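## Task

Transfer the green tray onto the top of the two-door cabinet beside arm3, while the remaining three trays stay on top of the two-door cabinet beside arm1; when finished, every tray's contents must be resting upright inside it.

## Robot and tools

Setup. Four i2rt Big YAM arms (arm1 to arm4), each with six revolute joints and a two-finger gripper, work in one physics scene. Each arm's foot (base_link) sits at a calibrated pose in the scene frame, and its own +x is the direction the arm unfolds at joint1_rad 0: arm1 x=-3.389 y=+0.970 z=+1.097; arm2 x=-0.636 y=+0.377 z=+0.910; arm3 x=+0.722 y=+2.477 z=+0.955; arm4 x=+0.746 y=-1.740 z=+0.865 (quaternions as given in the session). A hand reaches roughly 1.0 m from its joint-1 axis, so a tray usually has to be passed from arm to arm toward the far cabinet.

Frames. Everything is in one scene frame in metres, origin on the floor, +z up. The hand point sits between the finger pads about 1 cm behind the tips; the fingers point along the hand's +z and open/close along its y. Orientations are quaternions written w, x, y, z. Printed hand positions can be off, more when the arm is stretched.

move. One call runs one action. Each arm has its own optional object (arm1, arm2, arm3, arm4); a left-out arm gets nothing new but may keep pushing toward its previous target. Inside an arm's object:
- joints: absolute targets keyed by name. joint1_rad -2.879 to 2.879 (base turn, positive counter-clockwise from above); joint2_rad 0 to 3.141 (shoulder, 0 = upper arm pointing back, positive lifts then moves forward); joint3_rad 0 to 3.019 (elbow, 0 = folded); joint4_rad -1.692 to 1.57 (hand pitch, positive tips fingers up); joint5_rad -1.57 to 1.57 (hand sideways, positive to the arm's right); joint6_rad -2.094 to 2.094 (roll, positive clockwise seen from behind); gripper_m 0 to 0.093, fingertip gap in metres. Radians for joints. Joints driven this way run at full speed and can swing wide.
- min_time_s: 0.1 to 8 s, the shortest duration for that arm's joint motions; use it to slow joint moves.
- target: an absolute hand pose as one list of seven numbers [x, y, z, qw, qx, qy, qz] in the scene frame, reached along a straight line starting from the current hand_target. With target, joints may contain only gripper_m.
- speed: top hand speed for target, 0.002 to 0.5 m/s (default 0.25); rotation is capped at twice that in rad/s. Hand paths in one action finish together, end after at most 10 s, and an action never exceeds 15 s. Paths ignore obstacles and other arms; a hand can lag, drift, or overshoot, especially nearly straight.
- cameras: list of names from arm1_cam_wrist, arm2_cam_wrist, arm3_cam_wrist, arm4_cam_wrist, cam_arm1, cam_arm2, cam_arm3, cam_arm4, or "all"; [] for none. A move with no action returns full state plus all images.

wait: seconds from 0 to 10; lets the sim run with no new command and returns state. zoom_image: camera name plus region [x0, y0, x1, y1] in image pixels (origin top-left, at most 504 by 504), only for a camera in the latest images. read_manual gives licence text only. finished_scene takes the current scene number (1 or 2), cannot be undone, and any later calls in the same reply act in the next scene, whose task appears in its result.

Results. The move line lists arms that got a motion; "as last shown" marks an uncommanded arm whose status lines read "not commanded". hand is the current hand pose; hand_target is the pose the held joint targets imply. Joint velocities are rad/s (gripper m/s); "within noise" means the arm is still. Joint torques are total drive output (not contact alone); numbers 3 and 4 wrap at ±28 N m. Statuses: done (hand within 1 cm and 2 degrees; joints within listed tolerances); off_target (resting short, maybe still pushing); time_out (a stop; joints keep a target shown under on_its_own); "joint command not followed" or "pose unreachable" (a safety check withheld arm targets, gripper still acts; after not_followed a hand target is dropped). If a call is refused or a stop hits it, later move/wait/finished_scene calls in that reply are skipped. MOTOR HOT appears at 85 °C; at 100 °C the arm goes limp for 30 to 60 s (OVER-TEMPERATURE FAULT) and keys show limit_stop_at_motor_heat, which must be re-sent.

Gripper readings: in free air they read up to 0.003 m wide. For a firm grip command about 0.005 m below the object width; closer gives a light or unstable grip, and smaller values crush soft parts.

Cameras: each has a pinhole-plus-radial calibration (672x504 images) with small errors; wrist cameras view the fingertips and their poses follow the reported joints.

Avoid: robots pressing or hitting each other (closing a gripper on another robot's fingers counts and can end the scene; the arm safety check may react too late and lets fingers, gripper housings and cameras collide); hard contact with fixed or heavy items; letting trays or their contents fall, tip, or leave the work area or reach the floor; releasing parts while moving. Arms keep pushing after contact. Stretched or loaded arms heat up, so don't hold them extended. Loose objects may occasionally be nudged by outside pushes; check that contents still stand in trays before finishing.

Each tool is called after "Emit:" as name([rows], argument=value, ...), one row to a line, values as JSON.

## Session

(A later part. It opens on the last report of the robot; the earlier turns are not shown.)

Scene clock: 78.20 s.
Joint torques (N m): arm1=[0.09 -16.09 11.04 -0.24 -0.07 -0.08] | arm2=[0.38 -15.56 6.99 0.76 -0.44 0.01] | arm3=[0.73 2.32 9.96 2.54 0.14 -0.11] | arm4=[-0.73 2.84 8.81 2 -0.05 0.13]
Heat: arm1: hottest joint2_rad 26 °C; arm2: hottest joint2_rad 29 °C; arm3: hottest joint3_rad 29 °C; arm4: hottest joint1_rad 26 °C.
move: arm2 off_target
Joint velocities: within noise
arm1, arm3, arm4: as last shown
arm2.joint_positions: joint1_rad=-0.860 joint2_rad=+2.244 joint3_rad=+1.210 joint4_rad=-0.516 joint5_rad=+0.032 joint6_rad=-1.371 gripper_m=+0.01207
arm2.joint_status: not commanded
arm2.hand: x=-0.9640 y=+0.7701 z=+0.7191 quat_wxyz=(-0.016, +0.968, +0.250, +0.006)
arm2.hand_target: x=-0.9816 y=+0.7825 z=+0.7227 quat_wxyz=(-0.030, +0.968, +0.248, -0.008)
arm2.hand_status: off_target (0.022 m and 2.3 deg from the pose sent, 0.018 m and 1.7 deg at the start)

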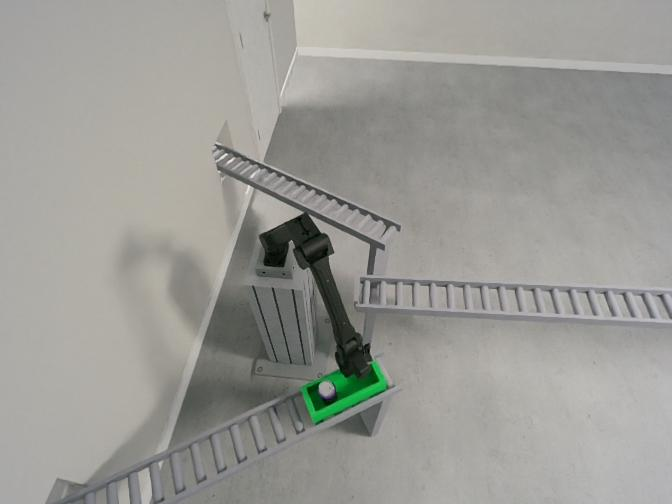

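Emit:
move(arm2={"target":[-0.982,0.783,0.735,-0.03,0.969,0.248,-0.008],"speed":0.1})

Emit:
move(arm2={"target":[-0.982,0.783,0.95,-0.03,0.969,0.248,-0.008],"speed":0.4,"joints":{"gripper_m":0.05}}, cameras=["cam_arm2","cam_arm3"])

Emit:
zoom_image(camera="cam_arm2", region=[200, 330, 430, 480])

Emit:
zoom_image(camera="cam_arm3", region=[170, 150, 540, 480])

Scene clock: 79.63 s.
Joint torques (N m): arm1=[0.09 -16.09 11.03 -0.25 -0.07 -0.08] | arm2=[0.38 -17.61 6.58 0.13 -0.44 0.06] | arm3=[0.85 2.26 10 2.51 0.13 -0.11] | arm4=[-0.73 2.78 8.83 2 -0.04 0.13]
Heat: arm1: hottest joint2_rad 26 °C; arm2: hottest joint2_rad 29 °C; arm3: hottest joint3_rad 29 °C; arm4: hottest joint1_rad 26 °C.
move: arm2 off_target
Joint velocities: within noise
arm1, arm3, arm4: as last shown
arm2.joint_positions: joint1_rad=-0.860 joint2_rad=+2.244 joint3_rad=+1.210 joint4_rad=-0.521 joint5_rad=+0.032 joint6_rad=-1.376 gripper_m=+0.01207
arm2.joint_status: not commanded
arm2.hand: x=-0.9632 y=+0.7691 z=+0.7191 quat_wxyz=(-0.013, +0.967, +0.253, +0.007)
arm2.hand_target: x=-0.9816 y=+0.7826 z=+0.7354 quat_wxyz=(-0.030, +0.968, +0.248, -0.008)
arm2.hand_status: off_target (0.028 m and 2.6 deg from the pose sent, 0.027 m and 2.3 deg at the start)
pictures: none

Scene clock: 81.13 s.
Joint torques (N m): arm1=[0.09 -16.09 11.04 -0.24 -0.08 -0.08] | arm2=[0.56 -13.86 10.15 0.16 -0.11 -0.01] | arm3=[0.91 2.26 9.99 2.5 0.13 -0.11] | arm4=[-0.73 2.78 8.83 2 -0.04 0.13]
Heat: arm1: hottest joint2_rad 26 °C; arm2: hottest joint2_rad 29 °C; arm3: hottest joint3_rad 29 °C; arm4: hottest joint1_rad 26 °C.
move: arm2 off_target
Joint velocities: within noise
arm1, arm3, arm4: as last shown
arm2.joint_positions: joint1_rad=-0.859 joint2_rad=+1.830 joint3_rad=+1.272 joint4_rad=-0.980 joint5_rad=+0.023 joint6_rad=-1.366 gripper_m=+0.04995
arm2.joint_status: all done
arm2.hand: x=-0.9674 y=+0.7733 z=+0.9404 quat_wxyz=(-0.019, +0.969, +0.248, -0.001)
arm2.hand_target: x=-0.9817 y=+0.7825 z=+0.9502 quat_wxyz=(-0.030, +0.968, +0.248, -0.008)
arm2.hand_status: off_target (0.020 m and 1.5 deg from the pose sent, 0.232 m and 2.6 deg at the start; pose on its path clipped on 7 of 45 steps)

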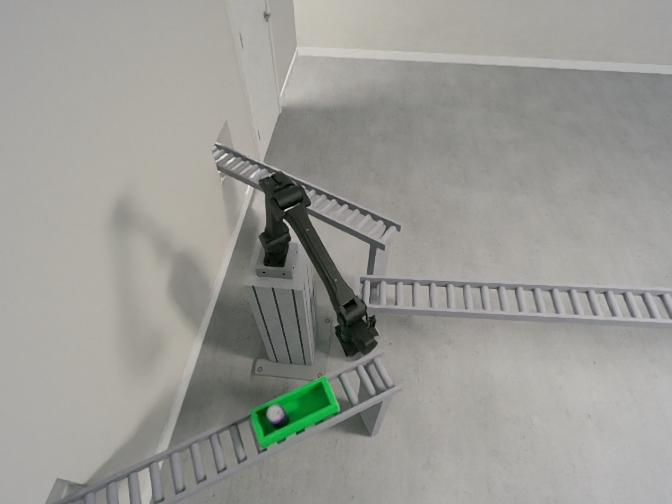

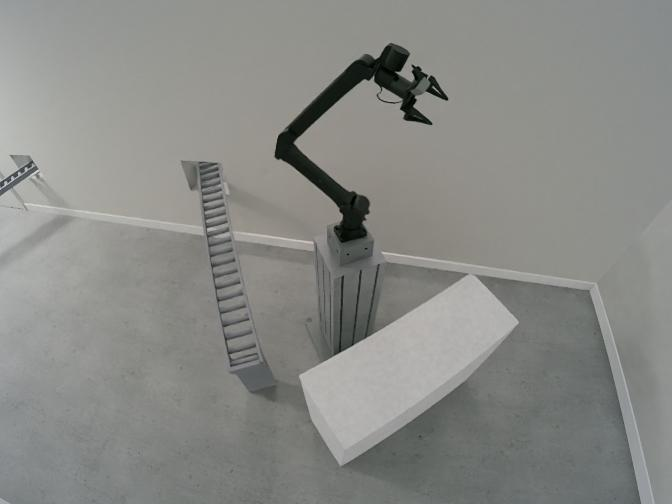

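Scaled by 2.191 from the camera's image (finer frame: 960x720).

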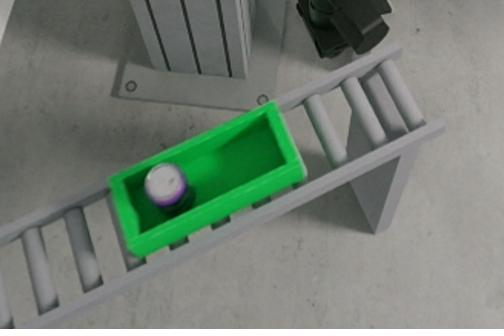

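Scaled by 1.362 from the camera's image (finer frame: 960x720).

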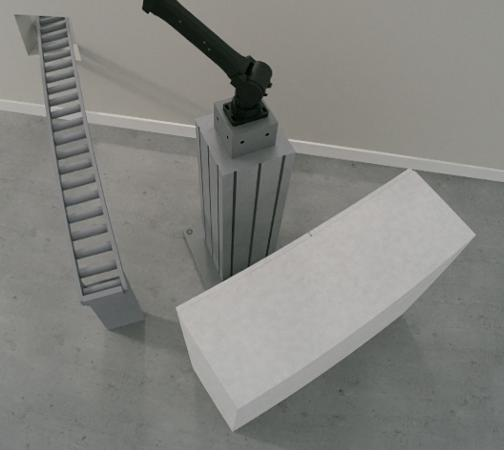

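Emit:
move(arm3={"target":[1.04,2.05,0.88,0,0.968,0.252,0],"speed":0.4}, cameras=["arm3_cam_wrist","cam_arm3"])

Scene clock: 91.73 s.
Joint torques (N m): arm1=[0.09 -16.09 11.04 -0.24 -0.07 -0.08] | arm2=[0.56 -13.86 10.15 0.17 -0.11 -0.01] | arm3=[1.61 -16.03 3.85 -2.02 0.43 -0.24] | arm4=[-0.73 2.78 8.81 2 -0.04 0.13]
Heat: arm1: hottest joint2_rad 26 °C; arm2: hottest joint2_rad 29 °C; arm3: hottest joint3_rad 29 °C; arm4: hottest joint1_rad 26 °C.
move: arm3 moving
Joint velocities: arm1=[within noise] | arm2=[within noise] | arm3=[0.005 0.015 -0.11 0.017 0.125 -0.007 0] | arm4=[within noise]
arm1, arm2, arm4: as last shown
arm3.joint_positions: joint1_rad=-1.170 joint2_rad=+2.558 joint3_rad=+1.528 joint4_rad=-1.679 joint5_rad=+1.574 joint6_rad=-2.104 gripper_m=+0.09399
arm3.joint_status: not commanded
arm3.hand: x=+1.0391 y=+2.0451 z=+0.8859 quat_wxyz=(+0.664, +0.686, -0.182, -0.238)
arm3.hand_target: x=+1.0400 y=+2.0504 z=+0.8800 quat_wxyz=(+0.662, +0.690, -0.158, -0.248)
arm3.hand_status: moving (0.008 m and 103.7 deg from the pose sent, 0.993 m and 173.8 deg at the start; pose on its path clipped on 252 of 269 steps; a joint's target at an end of its range on 172 of 269 steps)
arm3_cam_wrist: T_world_to_cam=[[-0.06728, 0.05525, -0.9962, 0.8395], [0.98376, -0.16286, -0.07547, -0.58478], [-0.16641, -0.9851, -0.0434, 2.32039]] pos_world=[1.0179, 2.1442, 0.89289]

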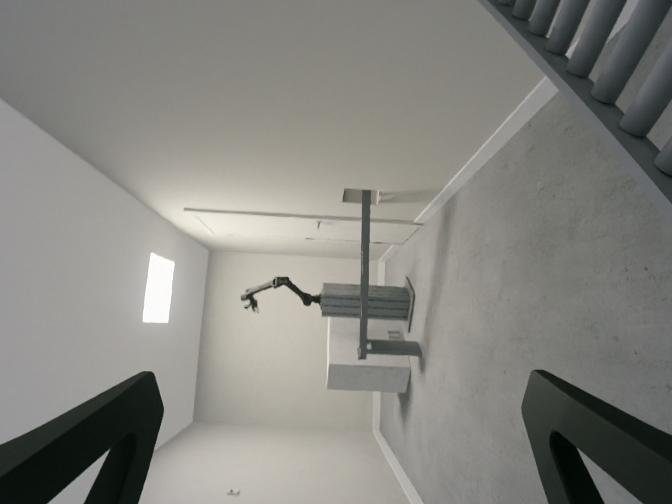

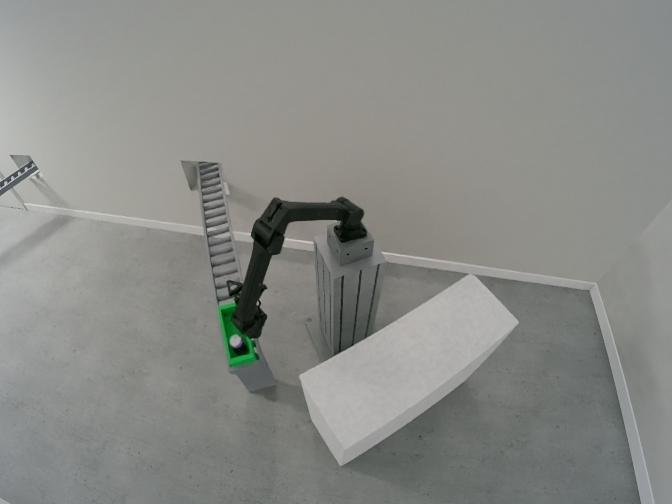

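Emit:
move(arm3={"joints":{"joint2_rad":1.75},"min_time_s":1.5})

Emit:
move(arm3={"joints":{"joint1_rad":-1.48,"joint2_rad":1.75,"joint3_rad":1.4,"joint4_rad":-1.2,"joint5_rad":0,"joint6_rad":1.72},"min_time_s":2}, cameras=["arm3_cam_wrist","cam_arm3"])

Emit:
zoom_image(camera="cam_arm3", region=[190, 270, 310, 400])

Scene clock: 94.30 s.
Joint torques (N m): arm1=[0.09 -16.15 11.03 -0.25 -0.07 -0.08] | arm2=[0.56 -13.86 10.14 0.18 -0.11 -0.01] | arm3=[1.55 -13.16 9.69 -0.69 0.72 -0.21] | arm4=[-0.73 2.84 8.81 2 -0.04 0.13]
Heat: arm1: hottest joint3_rad 27 °C; arm2: hottest joint2_rad 29 °C; arm3: hottest joint3_rad 29 °C; arm4: hottest joint1_rad 26 °C.
move: arm3 done
Joint velocities: within noise
arm1, arm2, arm4: as last shown
arm3.joint_positions: joint1_rad=-1.170 joint2_rad=+1.742 joint3_rad=+1.511 joint4_rad=-1.686 joint5_rad=+1.586 joint6_rad=-2.104 gripper_m=+0.09400
arm3.joint_status: all done
arm3.hand: x=+1.0285 y=+2.0486 z=+1.2989 quat_wxyz=(+0.708, +0.559, -0.429, +0.037)
arm3.hand_target: x=+1.0348 y=+2.0501 z=+1.2989 quat_wxyz=(+0.709, +0.565, -0.421, +0.035)
arm3.hand_status: not commanded
pictures: none

Scene clock: 97.30 s.
Joint torques (N m): arm1=[0.09 -16.09 11.04 -0.24 -0.08 -0.08] | arm2=[0.56 -13.86 10.14 0.17 -0.11 -0.01] | arm3=[0.73 -13.27 9.26 0.87 0.06 0.02] | arm4=[-0.73 2.84 8.81 2 -0.04 0.13]
Heat: arm1: hottest joint3_rad 27 °C; arm2: hottest joint2_rad 29 °C; arm3: hottest joint3_rad 29 °C; arm4: hottest joint1_rad 26 °C.
move: arm3 done
Joint velocities: within noise
arm1.joint_positions: joint1_rad=+1.736 joint2_rad=+2.224 joint3_rad=+1.839 joint4_rad=-1.169 joint5_rad=+0.011 joint6_rad=+1.602 gripper_m=+0.04995
arm1.joint_status: not commanded
arm1.hand: x=-3.3715 y=+0.3064 z=+1.1057 quat_wxyz=(+0.016, +1.000, -0.001, -0.001)
arm1.hand_target: x=-3.3702 y=+0.3021 z=+1.0999 quat_wxyz=(+0.012, +1.000, +0.000, +0.000)
arm1.hand_status: not commanded
arm2: as last shown
arm3.joint_positions: joint1_rad=-1.475 joint2_rad=+1.742 joint3_rad=+1.397 joint4_rad=-1.212 joint5_rad=+0.002 joint6_rad=+1.708 gripper_m=+0.09404
arm3.joint_status: all done
arm3.hand: x=+1.0357 y=+2.0687 z=+1.0762 quat_wxyz=(-0.010, -0.966, -0.258, -0.009)
arm3.hand_target: x=+1.0364 y=+2.0638 z=+1.0735 quat_wxyz=(-0.013, -0.968, -0.250, -0.012)
arm3.hand_status: not commanded
arm4.joint_positions: joint1_rad=-0.546 joint2_rad=+0.615 joint3_rad=+1.544 joint4_rad=-1.256 joint5_rad=-0.261 joint6_rad=-0.380 gripper_m=+0.09396
arm4.joint_status: not commanded
arm4.hand: x=+0.8807 y=-1.9065 z=+1.4980 quat_wxyz=(-0.502, -0.207, -0.782, +0.305)
arm4.hand_target: x=+0.8787 y=-1.9030 z=+1.5070 quat_wxyz=(-0.508, -0.204, -0.777, +0.311)
arm4.hand_status: not commanded
arm3_cam_wrist: T_world_to_cam=[[-0.49982, 0.86583, -0.02258, -1.24906], [0.77458, 0.4585, 0.43566, -2.182], [0.38757, 0.20026, -0.89983, 0.24718]] pos_world=[0.97002, 2.03244, 1.14483]

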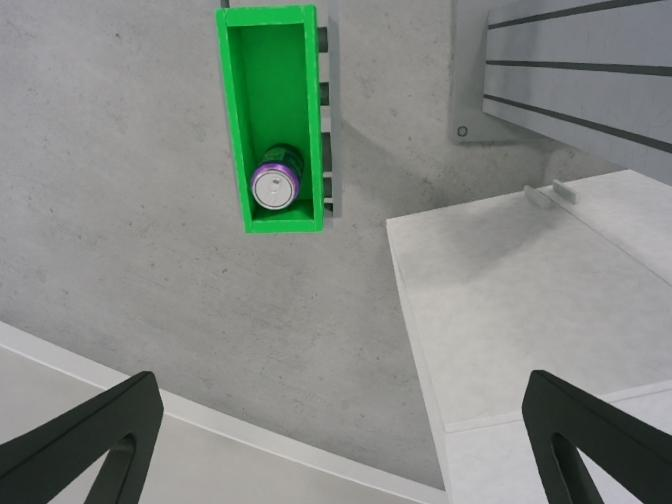

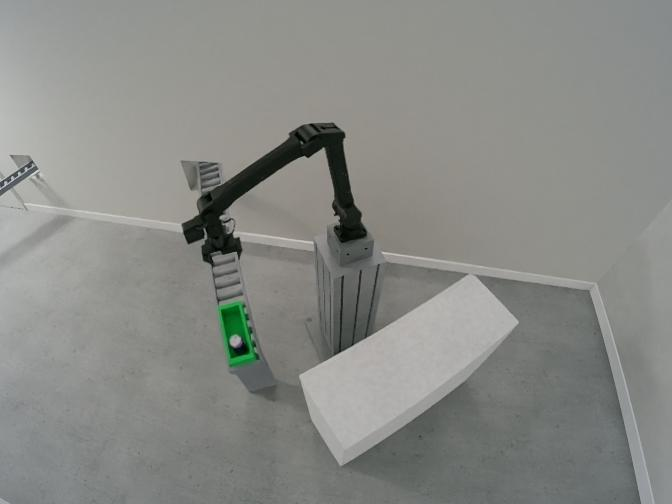

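Scaled by 3.877 from the camera's image (finer frame: 960x720).

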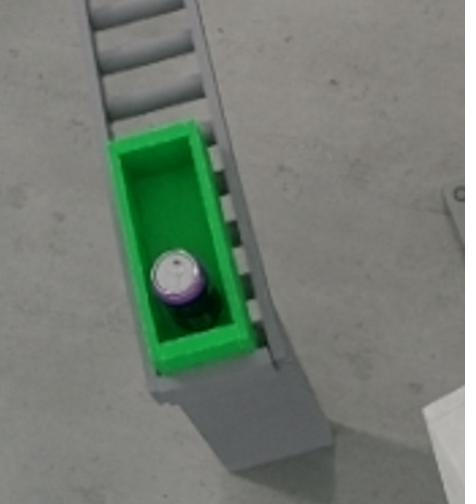

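Emit:
move(arm3={"target":[1.058,2.022,0.68,0,-0.9636,-0.2672,0],"speed":0.25,"joints":{"gripper_m":0.08}}, cameras=["arm3_cam_wrist"])

Scene clock: 100.67 s.
Joint torques (N m): arm1=[0.09 -16.09 11.02 -0.25 -0.08 -0.08] | arm2=[0.56 -13.86 10.14 0.18 -0.11 -0.01] | arm3=[0.38 -17.67 6.86 0.61 0.19 -0.17] | arm4=[-0.73 2.78 8.81 2 -0.04 0.13]
Heat: arm1: hottest joint2_rad 27 °C; arm2: hottest joint2_rad 29 °C; arm3: hottest joint3_rad 29 °C; arm4: hottest joint1_rad 26 °C.
move: arm3 off_target
Joint velocities: within noise
arm1, arm2, arm4: as last shown
arm3.joint_positions: joint1_rad=-1.490 joint2_rad=+2.519 joint3_rad=+1.463 joint4_rad=-0.557 joint5_rad=+0.010 joint6_rad=+1.676 gripper_m=+0.08009
arm3.joint_status: all done
arm3.hand: x=+1.0531 y=+2.0379 z=+0.6773 quat_wxyz=(+0.015, -0.964, -0.266, +0.005)
arm3.hand_target: x=+1.0578 y=+2.0222 z=+0.6804 quat_wxyz=(+0.000, -0.964, -0.267, +0.000)
arm3.hand_status: off_target (0.017 m and 1.8 deg from the pose sent, 0.400 m and 1.9 deg at the start)
arm3_cam_wrist: T_world_to_cam=[[-0.51499, 0.85658, 0.03247, -1.22524], [0.78385, 0.45526, 0.42227, -2.00166], [0.34692, 0.24292, -0.90589, -0.15231]] pos_world=[0.99086, 1.9978, 0.74704]

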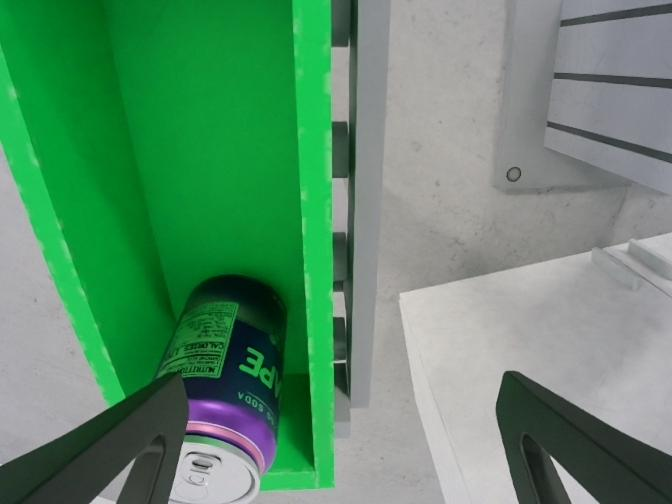

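Emit:
move(arm3={"target":[1.052,2.012,0.60,-0.008,-0.9636,-0.2672,0],"speed":0.2,"joints":{"gripper_m":0.065}})

Emit:
move(arm3={"target":[1.052,2.012,0.548,-0.008,-0.9636,-0.2672,0],"speed":0.12}, cameras=["arm3_cam_wrist"])

Scene clock: 104.20 s.
Joint torques (N m): arm1=[0.09 -16.09 11.03 -0.25 -0.07 -0.08] | arm2=[0.56 -13.86 10.14 0.17 -0.11 -0.01] | arm3=[0.62 -18.49 5.98 0.69 0.2 -0.16] | arm4=[-0.73 2.84 8.83 2 -0.04 0.13]
Heat: arm1: hottest joint2_rad 27 °C; arm2: hottest joint3_rad 30 °C; arm3: hottest joint3_rad 29 °C; arm4: hottest joint1_rad 26 °C.
move: arm3 off_target
Joint velocities: within noise
arm1, arm2, arm4: as last shown
arm3.joint_positions: joint1_rad=-1.512 joint2_rad=+2.710 joint3_rad=+1.578 joint4_rad=-0.470 joint5_rad=+0.016 joint6_rad=+1.657 gripper_m=+0.06509
arm3.joint_status: all done
arm3.hand: x=+1.0457 y=+2.0281 z=+0.5951 quat_wxyz=(+0.008, -0.964, -0.265, +0.005)
arm3.hand_target: x=+1.0518 y=+2.0122 z=+0.6003 quat_wxyz=(-0.008, -0.964, -0.267, +0.000)
arm3.hand_status: off_target (0.018 m and 2.0 deg from the pose sent, 0.082 m and 2.7 deg at the start)
pictures: none

Scene clock: 105.47 s.
Joint torques (N m): arm1=[0.03 -16.15 11.03 -0.25 -0.07 -0.08] | arm2=[0.56 -13.86 10.14 0.18 -0.11 -0.01] | arm3=[0.56 -17.49 6.02 0.61 0.07 -0.17] | arm4=[-0.73 2.78 8.81 2 -0.04 0.13]
Heat: arm1: hottest joint2_rad 27 °C; arm2: hottest joint3_rad 30 °C; arm3: hottest joint3_rad 28 °C; arm4: hottest joint1_rad 26 °C.
move: arm3 done
Joint velocities: within noise
arm1, arm2, arm4: as last shown
arm3.joint_positions: joint1_rad=-1.513 joint2_rad=+2.817 joint3_rad=+1.674 joint4_rad=-0.439 joint5_rad=+0.020 joint6_rad=+1.654 gripper_m=+0.06508
arm3.joint_status: not commanded
arm3.hand: x=+1.0507 y=+2.0198 z=+0.5531 quat_wxyz=(-0.001, -0.964, -0.266, +0.004)
arm3.hand_target: x=+1.0518 y=+2.0122 z=+0.5482 quat_wxyz=(-0.008, -0.964, -0.267, +0.000)
arm3.hand_status: done (0.009 m and 0.9 deg from the pose sent, 0.050 m and 2.0 deg at the start)
arm3_cam_wrist: T_world_to_cam=[[-0.51428, 0.85762, 0.00046, -1.19205], [0.77959, 0.46726, 0.41702, -1.95599], [0.35743, 0.21483, -0.9089, -0.21233]] pos_world=[0.98772, 1.98189, 0.62325]

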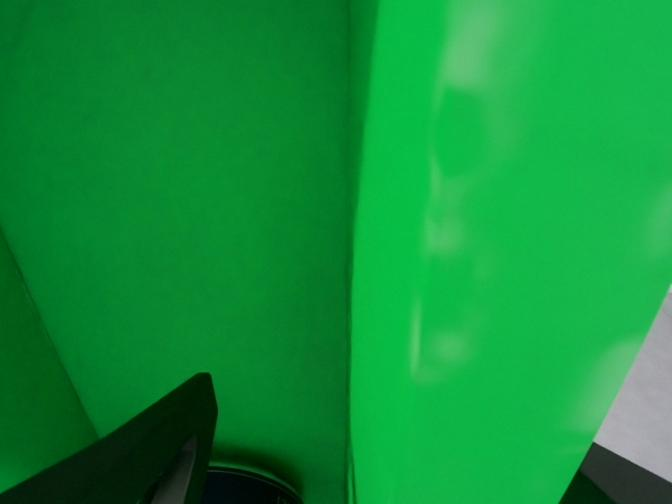

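Emit:
move(arm3={"target":[1.046,2.023,0.546,-0.008,-0.9636,-0.2672,0],"speed":0.1})

Emit:
move(arm3={"joints":{"gripper_m":0.006}}, cameras=["arm3_cam_wrist"])

Scene clock: 106.77 s.
Joint torques (N m): arm1=[0.09 -16.09 11.03 -0.24 -0.08 -0.08] | arm2=[0.56 -13.86 10.14 0.17 -0.11 -0.01] | arm3=[0.91 -17.96 3.21 0.88 -0.1 -0.13] | arm4=[-0.73 2.84 8.81 2.02 -0.04 0.13]
Heat: arm1: hottest joint2_rad 27 °C; arm2: hottest joint3_rad 30 °C; arm3: hottest joint3_rad 28 °C; arm4: hottest joint1_rad 26 °C.
move: arm3 done
Joint velocities: within noise
arm1, arm2, arm4: as last shown
arm3.joint_positions: joint1_rad=-1.513 joint2_rad=+2.817 joint3_rad=+1.664 joint4_rad=-0.410 joint5_rad=+0.025 joint6_rad=+1.653 gripper_m=+0.06508
arm3.joint_status: not commanded
arm3.hand: x=+1.0508 y=+2.0184 z=+0.5515 quat_wxyz=(-0.011, -0.964, -0.266, +0.002)
arm3.hand_target: x=+1.0459 y=+2.0232 z=+0.5460 quat_wxyz=(-0.008, -0.964, -0.267, +0.000)
arm3.hand_status: done (0.009 m and 0.5 deg from the pose sent, 0.009 m and 0.9 deg at the start)
pictures: none

Scene clock: 107.50 s.
Joint torques (N m): arm1=[0.09 -16.09 11.03 -0.25 -0.07 -0.08] | arm2=[0.56 -13.86 10.14 0.17 -0.11 -0.01] | arm3=[0.79 -17.61 4.52 0.9 -0.26 -0.11] | arm4=[-0.73 2.78 8.81 2 -0.04 0.13]
Heat: arm1: hottest joint2_rad 27 °C; arm2: hottest joint3_rad 30 °C; arm3: hottest joint3_rad 28 °C; arm4: hottest joint1_rad 26 °C.
move: arm3 off_target
Joint velocities: within noise
arm1, arm4: as last shown
arm2.joint_positions: joint1_rad=-0.859 joint2_rad=+1.830 joint3_rad=+1.272 joint4_rad=-0.980 joint5_rad=+0.023 joint6_rad=-1.366 gripper_m=+0.04995
arm2.joint_status: not commanded
arm2.hand: x=-0.9674 y=+0.7733 z=+0.9404 quat_wxyz=(-0.019, +0.969, +0.248, -0.001)
arm2.hand_target: x=-0.9817 y=+0.7825 z=+0.9502 quat_wxyz=(-0.030, +0.968, +0.248, -0.008)
arm2.hand_status: not commanded
arm3.joint_positions: joint1_rad=-1.512 joint2_rad=+2.813 joint3_rad=+1.646 joint4_rad=-0.412 joint5_rad=+0.029 joint6_rad=+1.652 gripper_m=+0.01131
arm3.joint_status: gripper_m off_target (ended at +0.01134, target +0.00600)
arm3.hand: x=+1.0457 y=+2.0253 z=+0.5508 quat_wxyz=(-0.005, -0.964, -0.267, +0.007)
arm3.hand_target: x=+1.0461 y=+2.0230 z=+0.5461 quat_wxyz=(-0.008, -0.964, -0.267, +0.000)
arm3.hand_status: not commanded
arm3_cam_wrist: T_world_to_cam=[[-0.51687, 0.85605, -0.00442, -1.19076], [0.78026, 0.47323, 0.40895, -1.96203], [0.35217, 0.20793, -0.91255, -0.19227]] pos_world=[0.98314, 1.98782, 0.62166]

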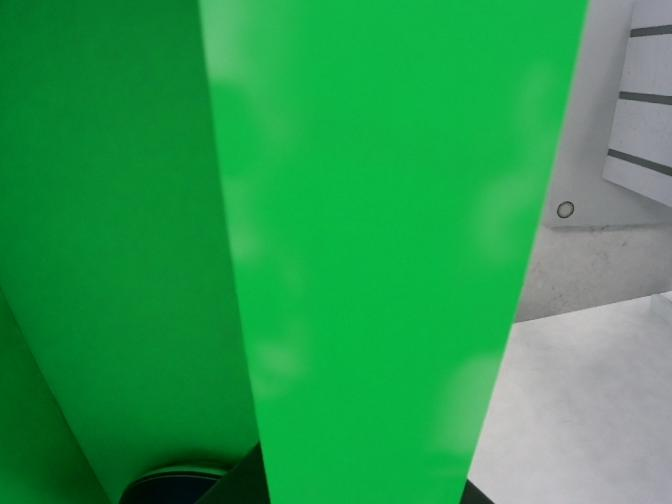

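Emit:
move(arm3={"target":[1.046,2.018,0.76,0,-0.9636,-0.2672,0],"speed":0.15})

Emit:
move(arm3={"target":[1.015,2.05,1.02,0,-0.9636,-0.2672,0],"speed":0.2}, cameras=["arm3_cam_wrist","cam_arm3"])

Emit:
zoom_image(camera="cam_arm3", region=[170, 210, 340, 400])

Scene clock: 110.30 s.
Joint torques (N m): arm1=[0.09 -16.09 11.03 -0.24 -0.08 -0.08] | arm2=[0.56 -13.86 10.15 0.17 -0.11 -0.01] | arm3=[0.79 -21.71 6.38 -0.06 -0.28 -0.14] | arm4=[-0.73 2.78 8.83 2 -0.05 0.13]
Heat: arm1: hottest joint2_rad 27 °C; arm2: hottest joint3_rad 30 °C; arm3: hottest joint3_rad 28 °C; arm4: hottest joint1_rad 26 °C.
move: arm3 off_target
Joint velocities: within noise
arm1, arm2, arm4: as last shown
arm3.joint_positions: joint1_rad=-1.513 joint2_rad=+2.404 joint3_rad=+1.391 joint4_rad=-0.640 joint5_rad=+0.025 joint6_rad=+1.654 gripper_m=+0.01128
arm3.joint_status: not commanded
arm3.hand: x=+1.0305 y=+2.0431 z=+0.7247 quat_wxyz=(+0.031, -0.963, -0.267, +0.018)
arm3.hand_target: x=+1.0453 y=+2.0187 z=+0.7596 quat_wxyz=(+0.000, -0.964, -0.267, +0.000)
arm3.hand_status: off_target (0.046 m and 4.1 deg from the pose sent, 0.209 m and 1.0 deg at the start)
pictures: none

Scene clock: 112.40 s.
Joint torques (N m): arm1=[0.09 -16.09 11.03 -0.24 -0.07 -0.08] | arm2=[0.5 -13.86 10.14 0.18 -0.11 -0.01] | arm3=[0.44 -17.96 12.37 -0.25 -0.24 -0.21] | arm4=[-0.73 2.84 8.81 1.99 -0.05 0.13]
Heat: arm1: hottest joint2_rad 27 °C; arm2: hottest joint3_rad 30 °C; arm3: hottest joint3_rad 28 °C; arm4: hottest joint1_rad 26 °C.
move: arm3 off_target
Joint velocities: within noise
arm1, arm2, arm4: as last shown
arm3.joint_positions: joint1_rad=-1.517 joint2_rad=+1.863 joint3_rad=+1.286 joint4_rad=-1.101 joint5_rad=+0.025 joint6_rad=+1.653 gripper_m=+0.01128
arm3.joint_status: not commanded
arm3.hand: x=+1.0015 y=+2.0747 z=+0.9795 quat_wxyz=(+0.043, -0.963, -0.265, +0.022)
arm3.hand_target: x=+1.0136 y=+2.0518 z=+1.0203 quat_wxyz=(+0.000, -0.964, -0.267, +0.001)
arm3.hand_status: off_target (0.049 m and 5.5 deg from the pose sent, 0.296 m and 4.1 deg at the start)
arm3_cam_wrist: T_world_to_cam=[[-0.50971, 0.85507, 0.09509, -1.35655], [0.80479, 0.4348, 0.40405, -2.06628], [0.30415, 0.28248, -0.90978, 0.09493]] pos_world=[0.94261, 2.03156, 1.05025]

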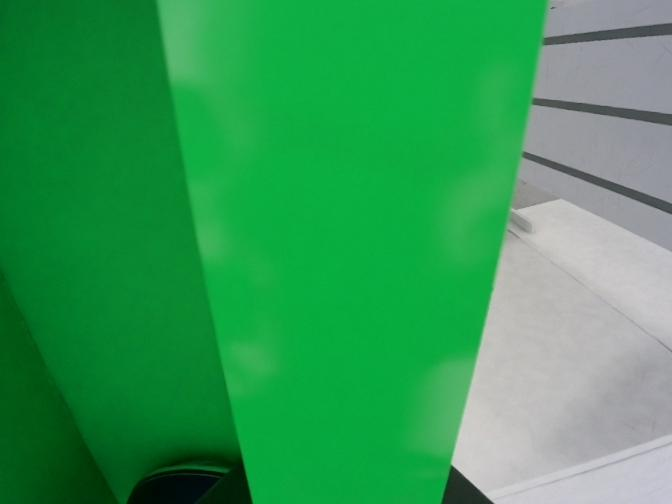

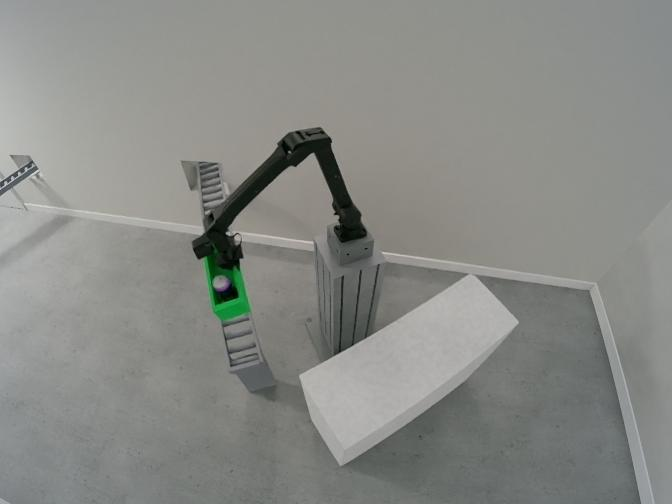

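Scaled by 2.653 from the camera's image (finer frame: 960x720).

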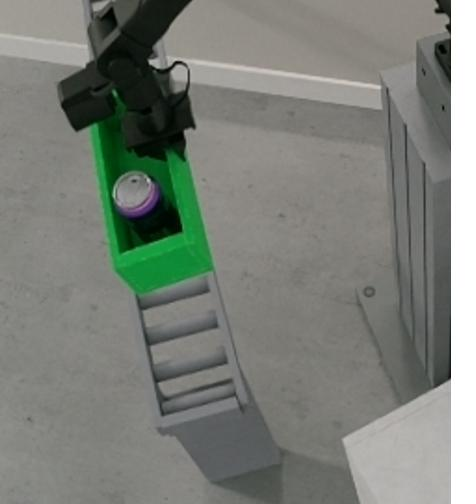

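Emit:
move(arm3={"joints":{"joint1_rad":0.26},"min_time_s":3}, cameras=["cam_arm3"])

Emit:
zoom_image(camera="cam_arm3", region=[290, 230, 530, 470])

Scene clock: 116.67 s.
Joint torques (N m): arm1=[0.15 -16.09 11.04 -0.25 -0.07 -0.08] | arm2=[0.56 -13.86 10.14 0.17 -0.11 -0.01] | arm3=[0.15 -17.96 12.36 -0.23 -0.11 -0.15] | arm4=[-0.73 2.84 8.81 2 -0.04 0.13]
Heat: arm1: hottest joint2_rad 27 °C; arm2: hottest joint3_rad 30 °C; arm3: hottest joint3_rad 29 °C; arm4: hottest joint1_rad 26 °C.
move: arm3 done
Joint velocities: within noise
arm1.joint_positions: joint1_rad=+1.736 joint2_rad=+2.224 joint3_rad=+1.839 joint4_rad=-1.169 joint5_rad=+0.011 joint6_rad=+1.602 gripper_m=+0.04995
arm1.joint_status: not commanded
arm1.hand: x=-3.3715 y=+0.3064 z=+1.1057 quat_wxyz=(+0.016, +1.000, -0.001, -0.001)
arm1.hand_target: x=-3.3702 y=+0.3021 z=+1.0999 quat_wxyz=(+0.012, +1.000, +0.000, +0.000)
arm1.hand_status: not commanded
arm2: as last shown
arm3.joint_positions: joint1_rad=+0.267 joint2_rad=+1.863 joint3_rad=+1.286 joint4_rad=-1.101 joint5_rad=+0.022 joint6_rad=+1.647 gripper_m=+0.01128
arm3.joint_status: all done
arm3.hand: x=+1.0555 y=+2.8353 z=+0.9786 quat_wxyz=(-0.001, -0.396, -0.917, +0.052)
arm3.hand_target: x=+1.0741 y=+2.8531 z=+1.0194 quat_wxyz=(-0.013, -0.396, -0.918, +0.005)
arm3.hand_status: not commanded
arm4.joint_positions: joint1_rad=-0.546 joint2_rad=+0.615 joint3_rad=+1.544 joint4_rad=-1.256 joint5_rad=-0.261 joint6_rad=-0.380 gripper_m=+0.09396
arm4.joint_status: not commanded
arm4.hand: x=+0.8807 y=-1.9065 z=+1.4980 quat_wxyz=(-0.502, -0.207, -0.782, +0.305)
arm4.hand_target: x=+0.8787 y=-1.9030 z=+1.5070 quat_wxyz=(-0.508, -0.204, -0.777, +0.311)
arm4.hand_status: not commanded

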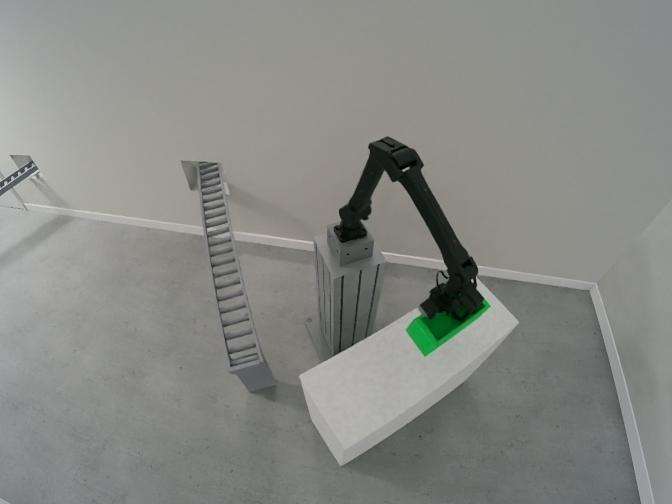

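Scaled by 2.100 from the camera's image (finer frame: 960x720).

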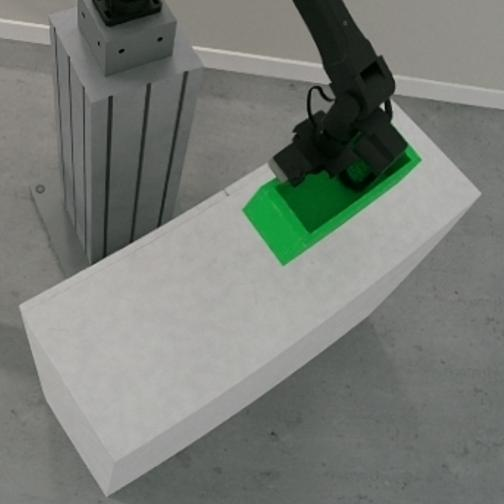

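Emit:
move(arm3={"target":[1.07,2.849,0.90,0.001,-0.396,-0.918,-0.05],"speed":0.2})

Emit:
move(arm3={"target":[1.07,2.849,0.855,0.001,-0.396,-0.918,-0.045],"speed":0.1}, cameras=["cam_arm3"])

Emit:
zoom_image(camera="cam_arm3", region=[380, 250, 530, 380])

Scene clock: 118.63 s.
Joint torques (N m): arm1=[0.09 -16.09 11.03 -0.24 -0.07 -0.08] | arm2=[0.56 -13.86 10.14 0.18 -0.11 -0.01] | arm3=[0.03 -17.49 8.62 1.24 -0.33 -0.2] | arm4=[-0.73 2.78 8.83 2 -0.04 0.13]
Heat: arm1: hottest joint2_rad 27 °C; arm2: hottest joint3_rad 30 °C; arm3: hottest joint3_rad 29 °C; arm4: hottest joint1_rad 26 °C.
move: arm3 off_target
Joint velocities: within noise
arm1, arm2, arm4: as last shown
arm3.joint_positions: joint1_rad=+0.251 joint2_rad=+1.978 joint3_rad=+1.110 joint4_rad=-0.714 joint5_rad=-0.036 joint6_rad=+1.635 gripper_m=+0.01128
arm3.joint_status: not commanded
arm3.hand: x=+1.0478 y=+2.8285 z=+0.8717 quat_wxyz=(+0.011, -0.399, -0.917, -0.003)
arm3.hand_target: x=+1.0692 y=+2.8480 z=+0.9007 quat_wxyz=(+0.000, -0.395, -0.917, -0.050)
arm3.hand_status: off_target (0.041 m and 5.5 deg from the pose sent, 0.081 m and 11.7 deg at the start)
pictures: none

Scene clock: 119.83 s.
Joint torques (N m): arm1=[0.09 -16.09 11.03 -0.24 -0.07 -0.08] | arm2=[0.56 -13.86 10.14 0.17 -0.11 -0.01] | arm3=[0.09 -17.26 7.57 1.26 -0.22 -0.17] | arm4=[-0.73 2.78 8.81 2 -0.04 0.13]
Heat: arm1: hottest joint2_rad 27 °C; arm2: hottest joint3_rad 30 °C; arm3: hottest joint3_rad 29 °C; arm4: hottest joint1_rad 26 °C.
move: arm3 off_target
Joint velocities: within noise
arm1, arm2, arm4: as last shown
arm3.joint_positions: joint1_rad=+0.251 joint2_rad=+2.067 joint3_rad=+1.110 joint4_rad=-0.626 joint5_rad=-0.036 joint6_rad=+1.635 gripper_m=+0.01128
arm3.joint_status: not commanded
arm3.hand: x=+1.0490 y=+2.8290 z=+0.8311 quat_wxyz=(+0.011, -0.399, -0.917, -0.003)
arm3.hand_target: x=+1.0694 y=+2.8483 z=+0.8557 quat_wxyz=(+0.001, -0.395, -0.917, -0.045)
arm3.hand_status: off_target (0.038 m and 4.9 deg from the pose sent, 0.035 m and 4.9 deg at the start)

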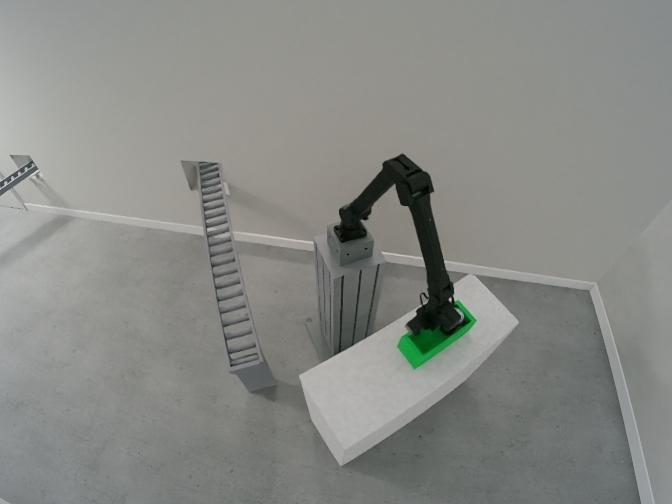

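Scaled by 3.360 from the camera's image (finer frame: 960x720).

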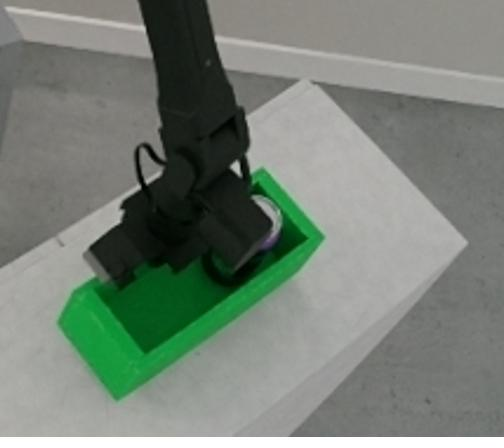

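Emit:
move(arm3={"target":[1.07,2.849,0.835,0.001,-0.396,-0.918,-0.042],"speed":0.06})

Emit:
move(arm3={"target":[1.07,2.849,0.815,0.001,-0.396,-0.918,-0.035],"speed":0.05}, cameras=["cam_arm3"])

Emit:
zoom_image(camera="cam_arm3", region=[380, 250, 530, 380])

Scene clock: 121.27 s.
Joint torques (N m): arm1=[0.09 -16.09 11.03 -0.24 -0.08 -0.08] | arm2=[0.56 -13.86 10.14 0.18 -0.11 -0.01] | arm3=[0.21 -16.15 7.83 1.06 -0.03 -0.14] | arm4=[-0.73 2.84 8.81 2 -0.04 0.13]
Heat: arm1: hottest joint2_rad 27 °C; arm2: hottest joint3_rad 30 °C; arm3: hottest joint3_rad 29 °C; arm4: hottest joint1_rad 26 °C.
move: arm3 off_target
Joint velocities: within noise
arm1, arm2, arm4: as last shown
arm3.joint_positions: joint1_rad=+0.251 joint2_rad=+2.093 joint3_rad=+1.110 joint4_rad=-0.587 joint5_rad=-0.040 joint6_rad=+1.634 gripper_m=+0.01128
arm3.joint_status: not commanded
arm3.hand: x=+1.0504 y=+2.8313 z=+0.8189 quat_wxyz=(+0.011, -0.398, -0.917, -0.010)
arm3.hand_target: x=+1.0695 y=+2.8485 z=+0.8358 quat_wxyz=(+0.001, -0.396, -0.917, -0.042)
arm3.hand_status: off_target (0.031 m and 3.9 deg from the pose sent, 0.029 m and 4.6 deg at the start)
pictures: none

Scene clock: 122.30 s.
Joint torques (N m): arm1=[0.15 -16.09 11.04 -0.24 -0.08 -0.08] | arm2=[0.56 -13.86 10.14 0.17 -0.11 -0.01] | arm3=[0.38 -14.21 8.35 0.9 0.29 -0.12] | arm4=[-0.73 2.78 8.83 2 -0.05 0.13]
Heat: arm1: hottest joint2_rad 27 °C; arm2: hottest joint3_rad 30 °C; arm3: hottest joint3_rad 29 °C; arm4: hottest joint1_rad 26 °C.
move: arm3 off_target
Joint velocities: within noise
arm1, arm2, arm4: as last shown
arm3.joint_positions: joint1_rad=+0.251 joint2_rad=+2.111 joint3_rad=+1.117 joint4_rad=-0.560 joint5_rad=-0.045 joint6_rad=+1.633 gripper_m=+0.01128
arm3.joint_status: not commanded
arm3.hand: x=+1.0536 y=+2.8357 z=+0.8121 quat_wxyz=(+0.010, -0.397, -0.917, -0.017)
arm3.hand_target: x=+1.0696 y=+2.8487 z=+0.8156 quat_wxyz=(+0.001, -0.396, -0.918, -0.035)
arm3.hand_status: off_target (0.021 m and 2.3 deg from the pose sent, 0.027 m and 3.1 deg at the start)

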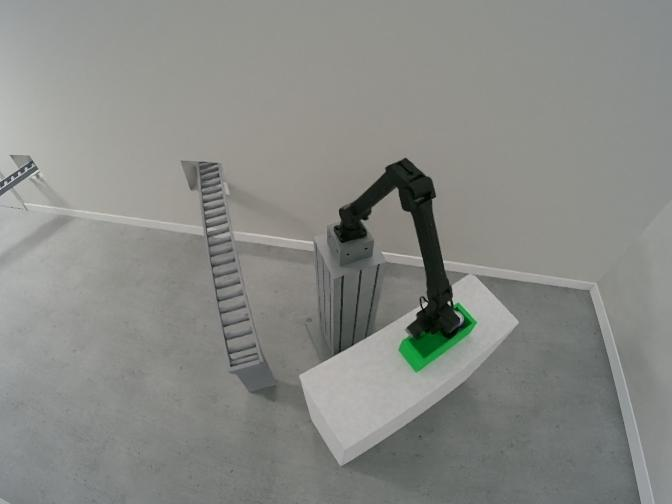

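Scaled by 3.360 from the camera's image (finer frame: 960x720).

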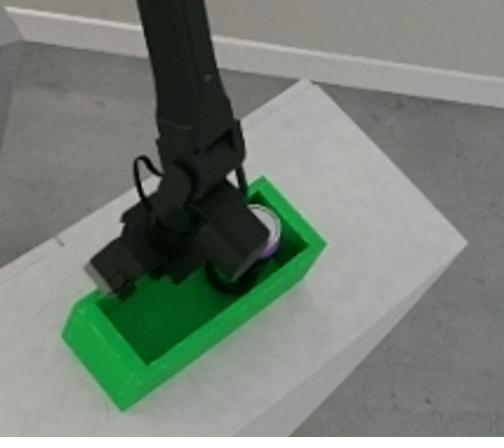

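Emit:
move(arm3={"target":[1.065,2.844,0.806,0.001,-0.396,-0.918,-0.028],"speed":0.05})

Emit:
move(arm3={"joints":{"gripper_m":0.035}}, cameras=["arm3_cam_wrist"])

Emit:
move(arm3={"target":[1.062,2.84,1.0,0,-0.397,-0.918,-0.02],"speed":0.2}, cameras=["arm3_cam_wrist","cam_arm3","cam_arm1"])

Emit:
zoom_image(camera="cam_arm3", region=[380, 250, 530, 380])

Scene clock: 123.70 s.
Joint torques (N m): arm1=[0.09 -16.09 11.03 -0.24 -0.07 -0.08] | arm2=[0.56 -13.86 10.14 0.18 -0.11 -0.01] | arm3=[0.5 -13.27 7.43 1.4 0.44 -0.11] | arm4=[-0.73 2.78 8.81 2 -0.04 0.13]
Heat: arm1: hottest joint2_rad 27 °C; arm2: hottest joint3_rad 30 °C; arm3: hottest joint3_rad 29 °C; arm4: hottest joint1_rad 26 °C.
move: arm3 off_target
Joint velocities: within noise
arm1, arm4: as last shown
arm2.joint_positions: joint1_rad=-0.859 joint2_rad=+1.830 joint3_rad=+1.272 joint4_rad=-0.980 joint5_rad=+0.023 joint6_rad=-1.366 gripper_m=+0.04995
arm2.joint_status: not commanded
arm2.hand: x=-0.9674 y=+0.7733 z=+0.9404 quat_wxyz=(-0.019, +0.969, +0.248, -0.001)
arm2.hand_target: x=-0.9817 y=+0.7825 z=+0.9502 quat_wxyz=(-0.030, +0.968, +0.248, -0.008)
arm2.hand_status: not commanded
arm3.joint_positions: joint1_rad=+0.251 joint2_rad=+2.112 joint3_rad=+1.117 joint4_rad=-0.558 joint5_rad=-0.045 joint6_rad=+1.633 gripper_m=+0.01128
arm3.joint_status: not commanded
arm3.hand: x=+1.0539 y=+2.8360 z=+0.8119 quat_wxyz=(+0.010, -0.397, -0.917, -0.018)
arm3.hand_target: x=+1.0647 y=+2.8438 z=+0.8064 quat_wxyz=(+0.001, -0.396, -0.918, -0.028)
arm3.hand_status: off_target (0.015 m and 1.5 deg from the pose sent, 0.015 m and 1.6 deg at the start)
pictures: none

Scene clock: 124.30 s.
Joint torques (N m): arm1=[0.09 -16.09 11.03 -0.25 -0.08 -0.08] | arm2=[0.56 -13.86 10.14 0.18 -0.11 -0.01] | arm3=[0.56 -13.39 7.39 0.95 0.11 -0.1] | arm4=[-0.73 2.78 8.83 2 -0.05 0.13]
Heat: arm1: hottest joint2_rad 27 °C; arm2: hottest joint3_rad 30 °C; arm3: hottest joint3_rad 29 °C; arm4: hottest joint1_rad 26 °C.
move: arm3 done
Joint velocities: within noise
arm1, arm2, arm4: as last shown
arm3.joint_positions: joint1_rad=+0.251 joint2_rad=+2.117 joint3_rad=+1.117 joint4_rad=-0.549 joint5_rad=-0.034 joint6_rad=+1.633 gripper_m=+0.03486
arm3.joint_status: all done
arm3.hand: x=+1.0559 y=+2.8353 z=+0.8092 quat_wxyz=(+0.004, -0.397, -0.917, -0.018)
arm3.hand_target: x=+1.0647 y=+2.8438 z=+0.8065 quat_wxyz=(+0.001, -0.396, -0.918, -0.028)
arm3.hand_status: not commanded
arm3_cam_wrist: T_world_to_cam=[[-0.72795, -0.68501, -0.02923, 2.73455], [-0.62352, 0.64367, 0.44374, -1.48815], [-0.28515, 0.34125, -0.89568, 0.15277]] pos_world=[1.10628, 2.77894, 0.87712]

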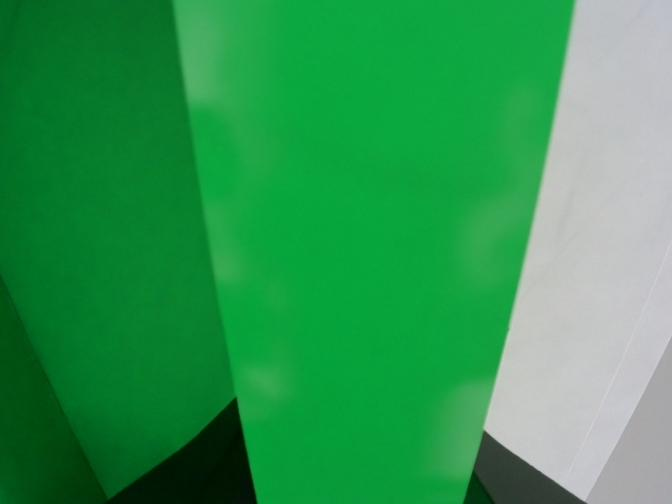

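Scene clock: 126.07 s.
Joint torques (N m): arm1=[0.09 -16.09 11.04 -0.24 -0.08 -0.08] | arm2=[0.56 -13.86 10.14 0.17 -0.11 -0.01] | arm3=[0.38 -13.68 11.04 -0.09 0.19 -0.12] | arm4=[-0.73 2.78 8.83 2 -0.04 0.13]
Heat: arm1: hottest joint2_rad 27 °C; arm2: hottest joint3_rad 30 °C; arm3: hottest joint3_rad 29 °C; arm4: hottest joint1_rad 26 °C.
move: arm3 off_target
Joint velocities: within noise
arm1, arm2, arm4: as last shown
arm3.joint_positions: joint1_rad=+0.251 joint2_rad=+1.780 joint3_rad=+1.187 joint4_rad=-0.982 joint5_rad=-0.030 joint6_rad=+1.633 gripper_m=+0.03493
arm3.joint_status: not commanded
arm3.hand: x=+1.0497 y=+2.8311 z=+0.9854 quat_wxyz=(+0.006, -0.398, -0.917, -0.005)
arm3.hand_target: x=+1.0616 y=+2.8397 z=+1.0002 quat_wxyz=(+0.000, -0.397, -0.918, -0.020)
arm3.hand_status: off_target (0.021 m and 1.8 deg from the pose sent, 0.191 m and 0.5 deg at the start)
pictures: arm3_cam_wrist, cam_arm1, cam_arm3
arm3_cam_wrist: T_world_to_cam=[[-0.72851, -0.68503, -0.00357, 2.70779], [-0.61682, 0.65369, 0.43843, -1.59763], [-0.29801, 0.3216, -0.89876, 0.38233]] pos_world=[1.10112, 2.77631, 1.05373]

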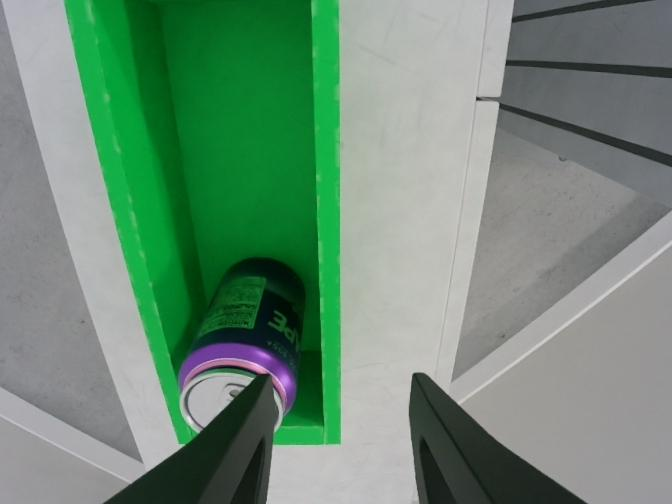

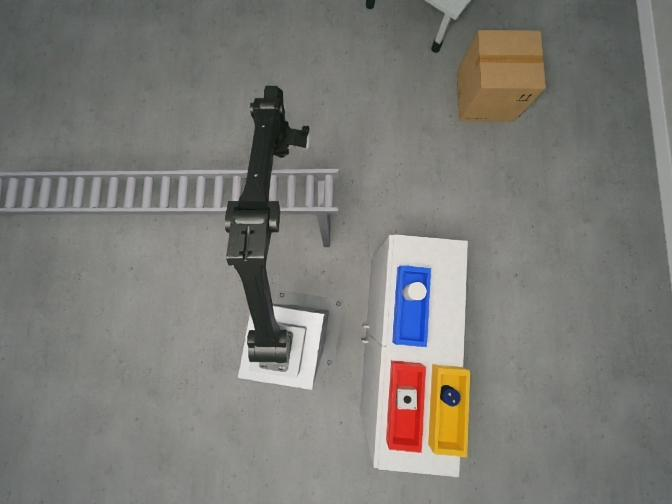

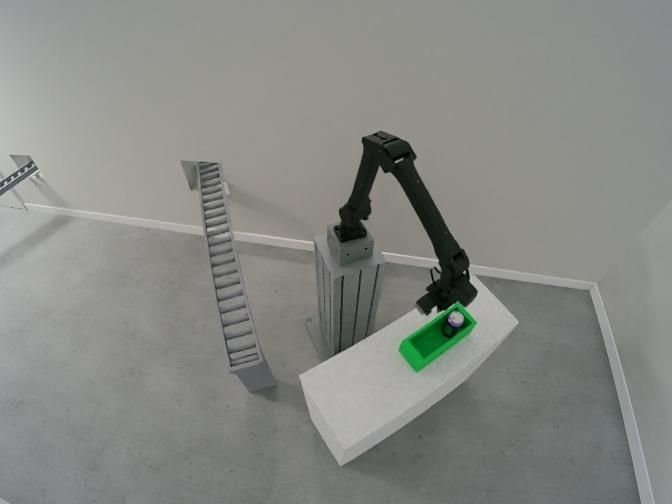

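Scaled by 3.360 from the camera's image (finer frame: 960x720).

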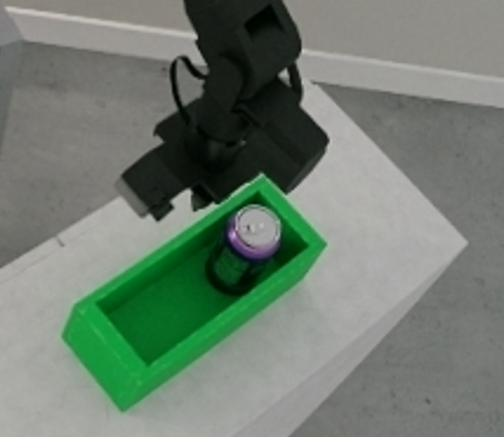

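Emit:
finished_scene(scene=2)

The scene is finished: the task was done.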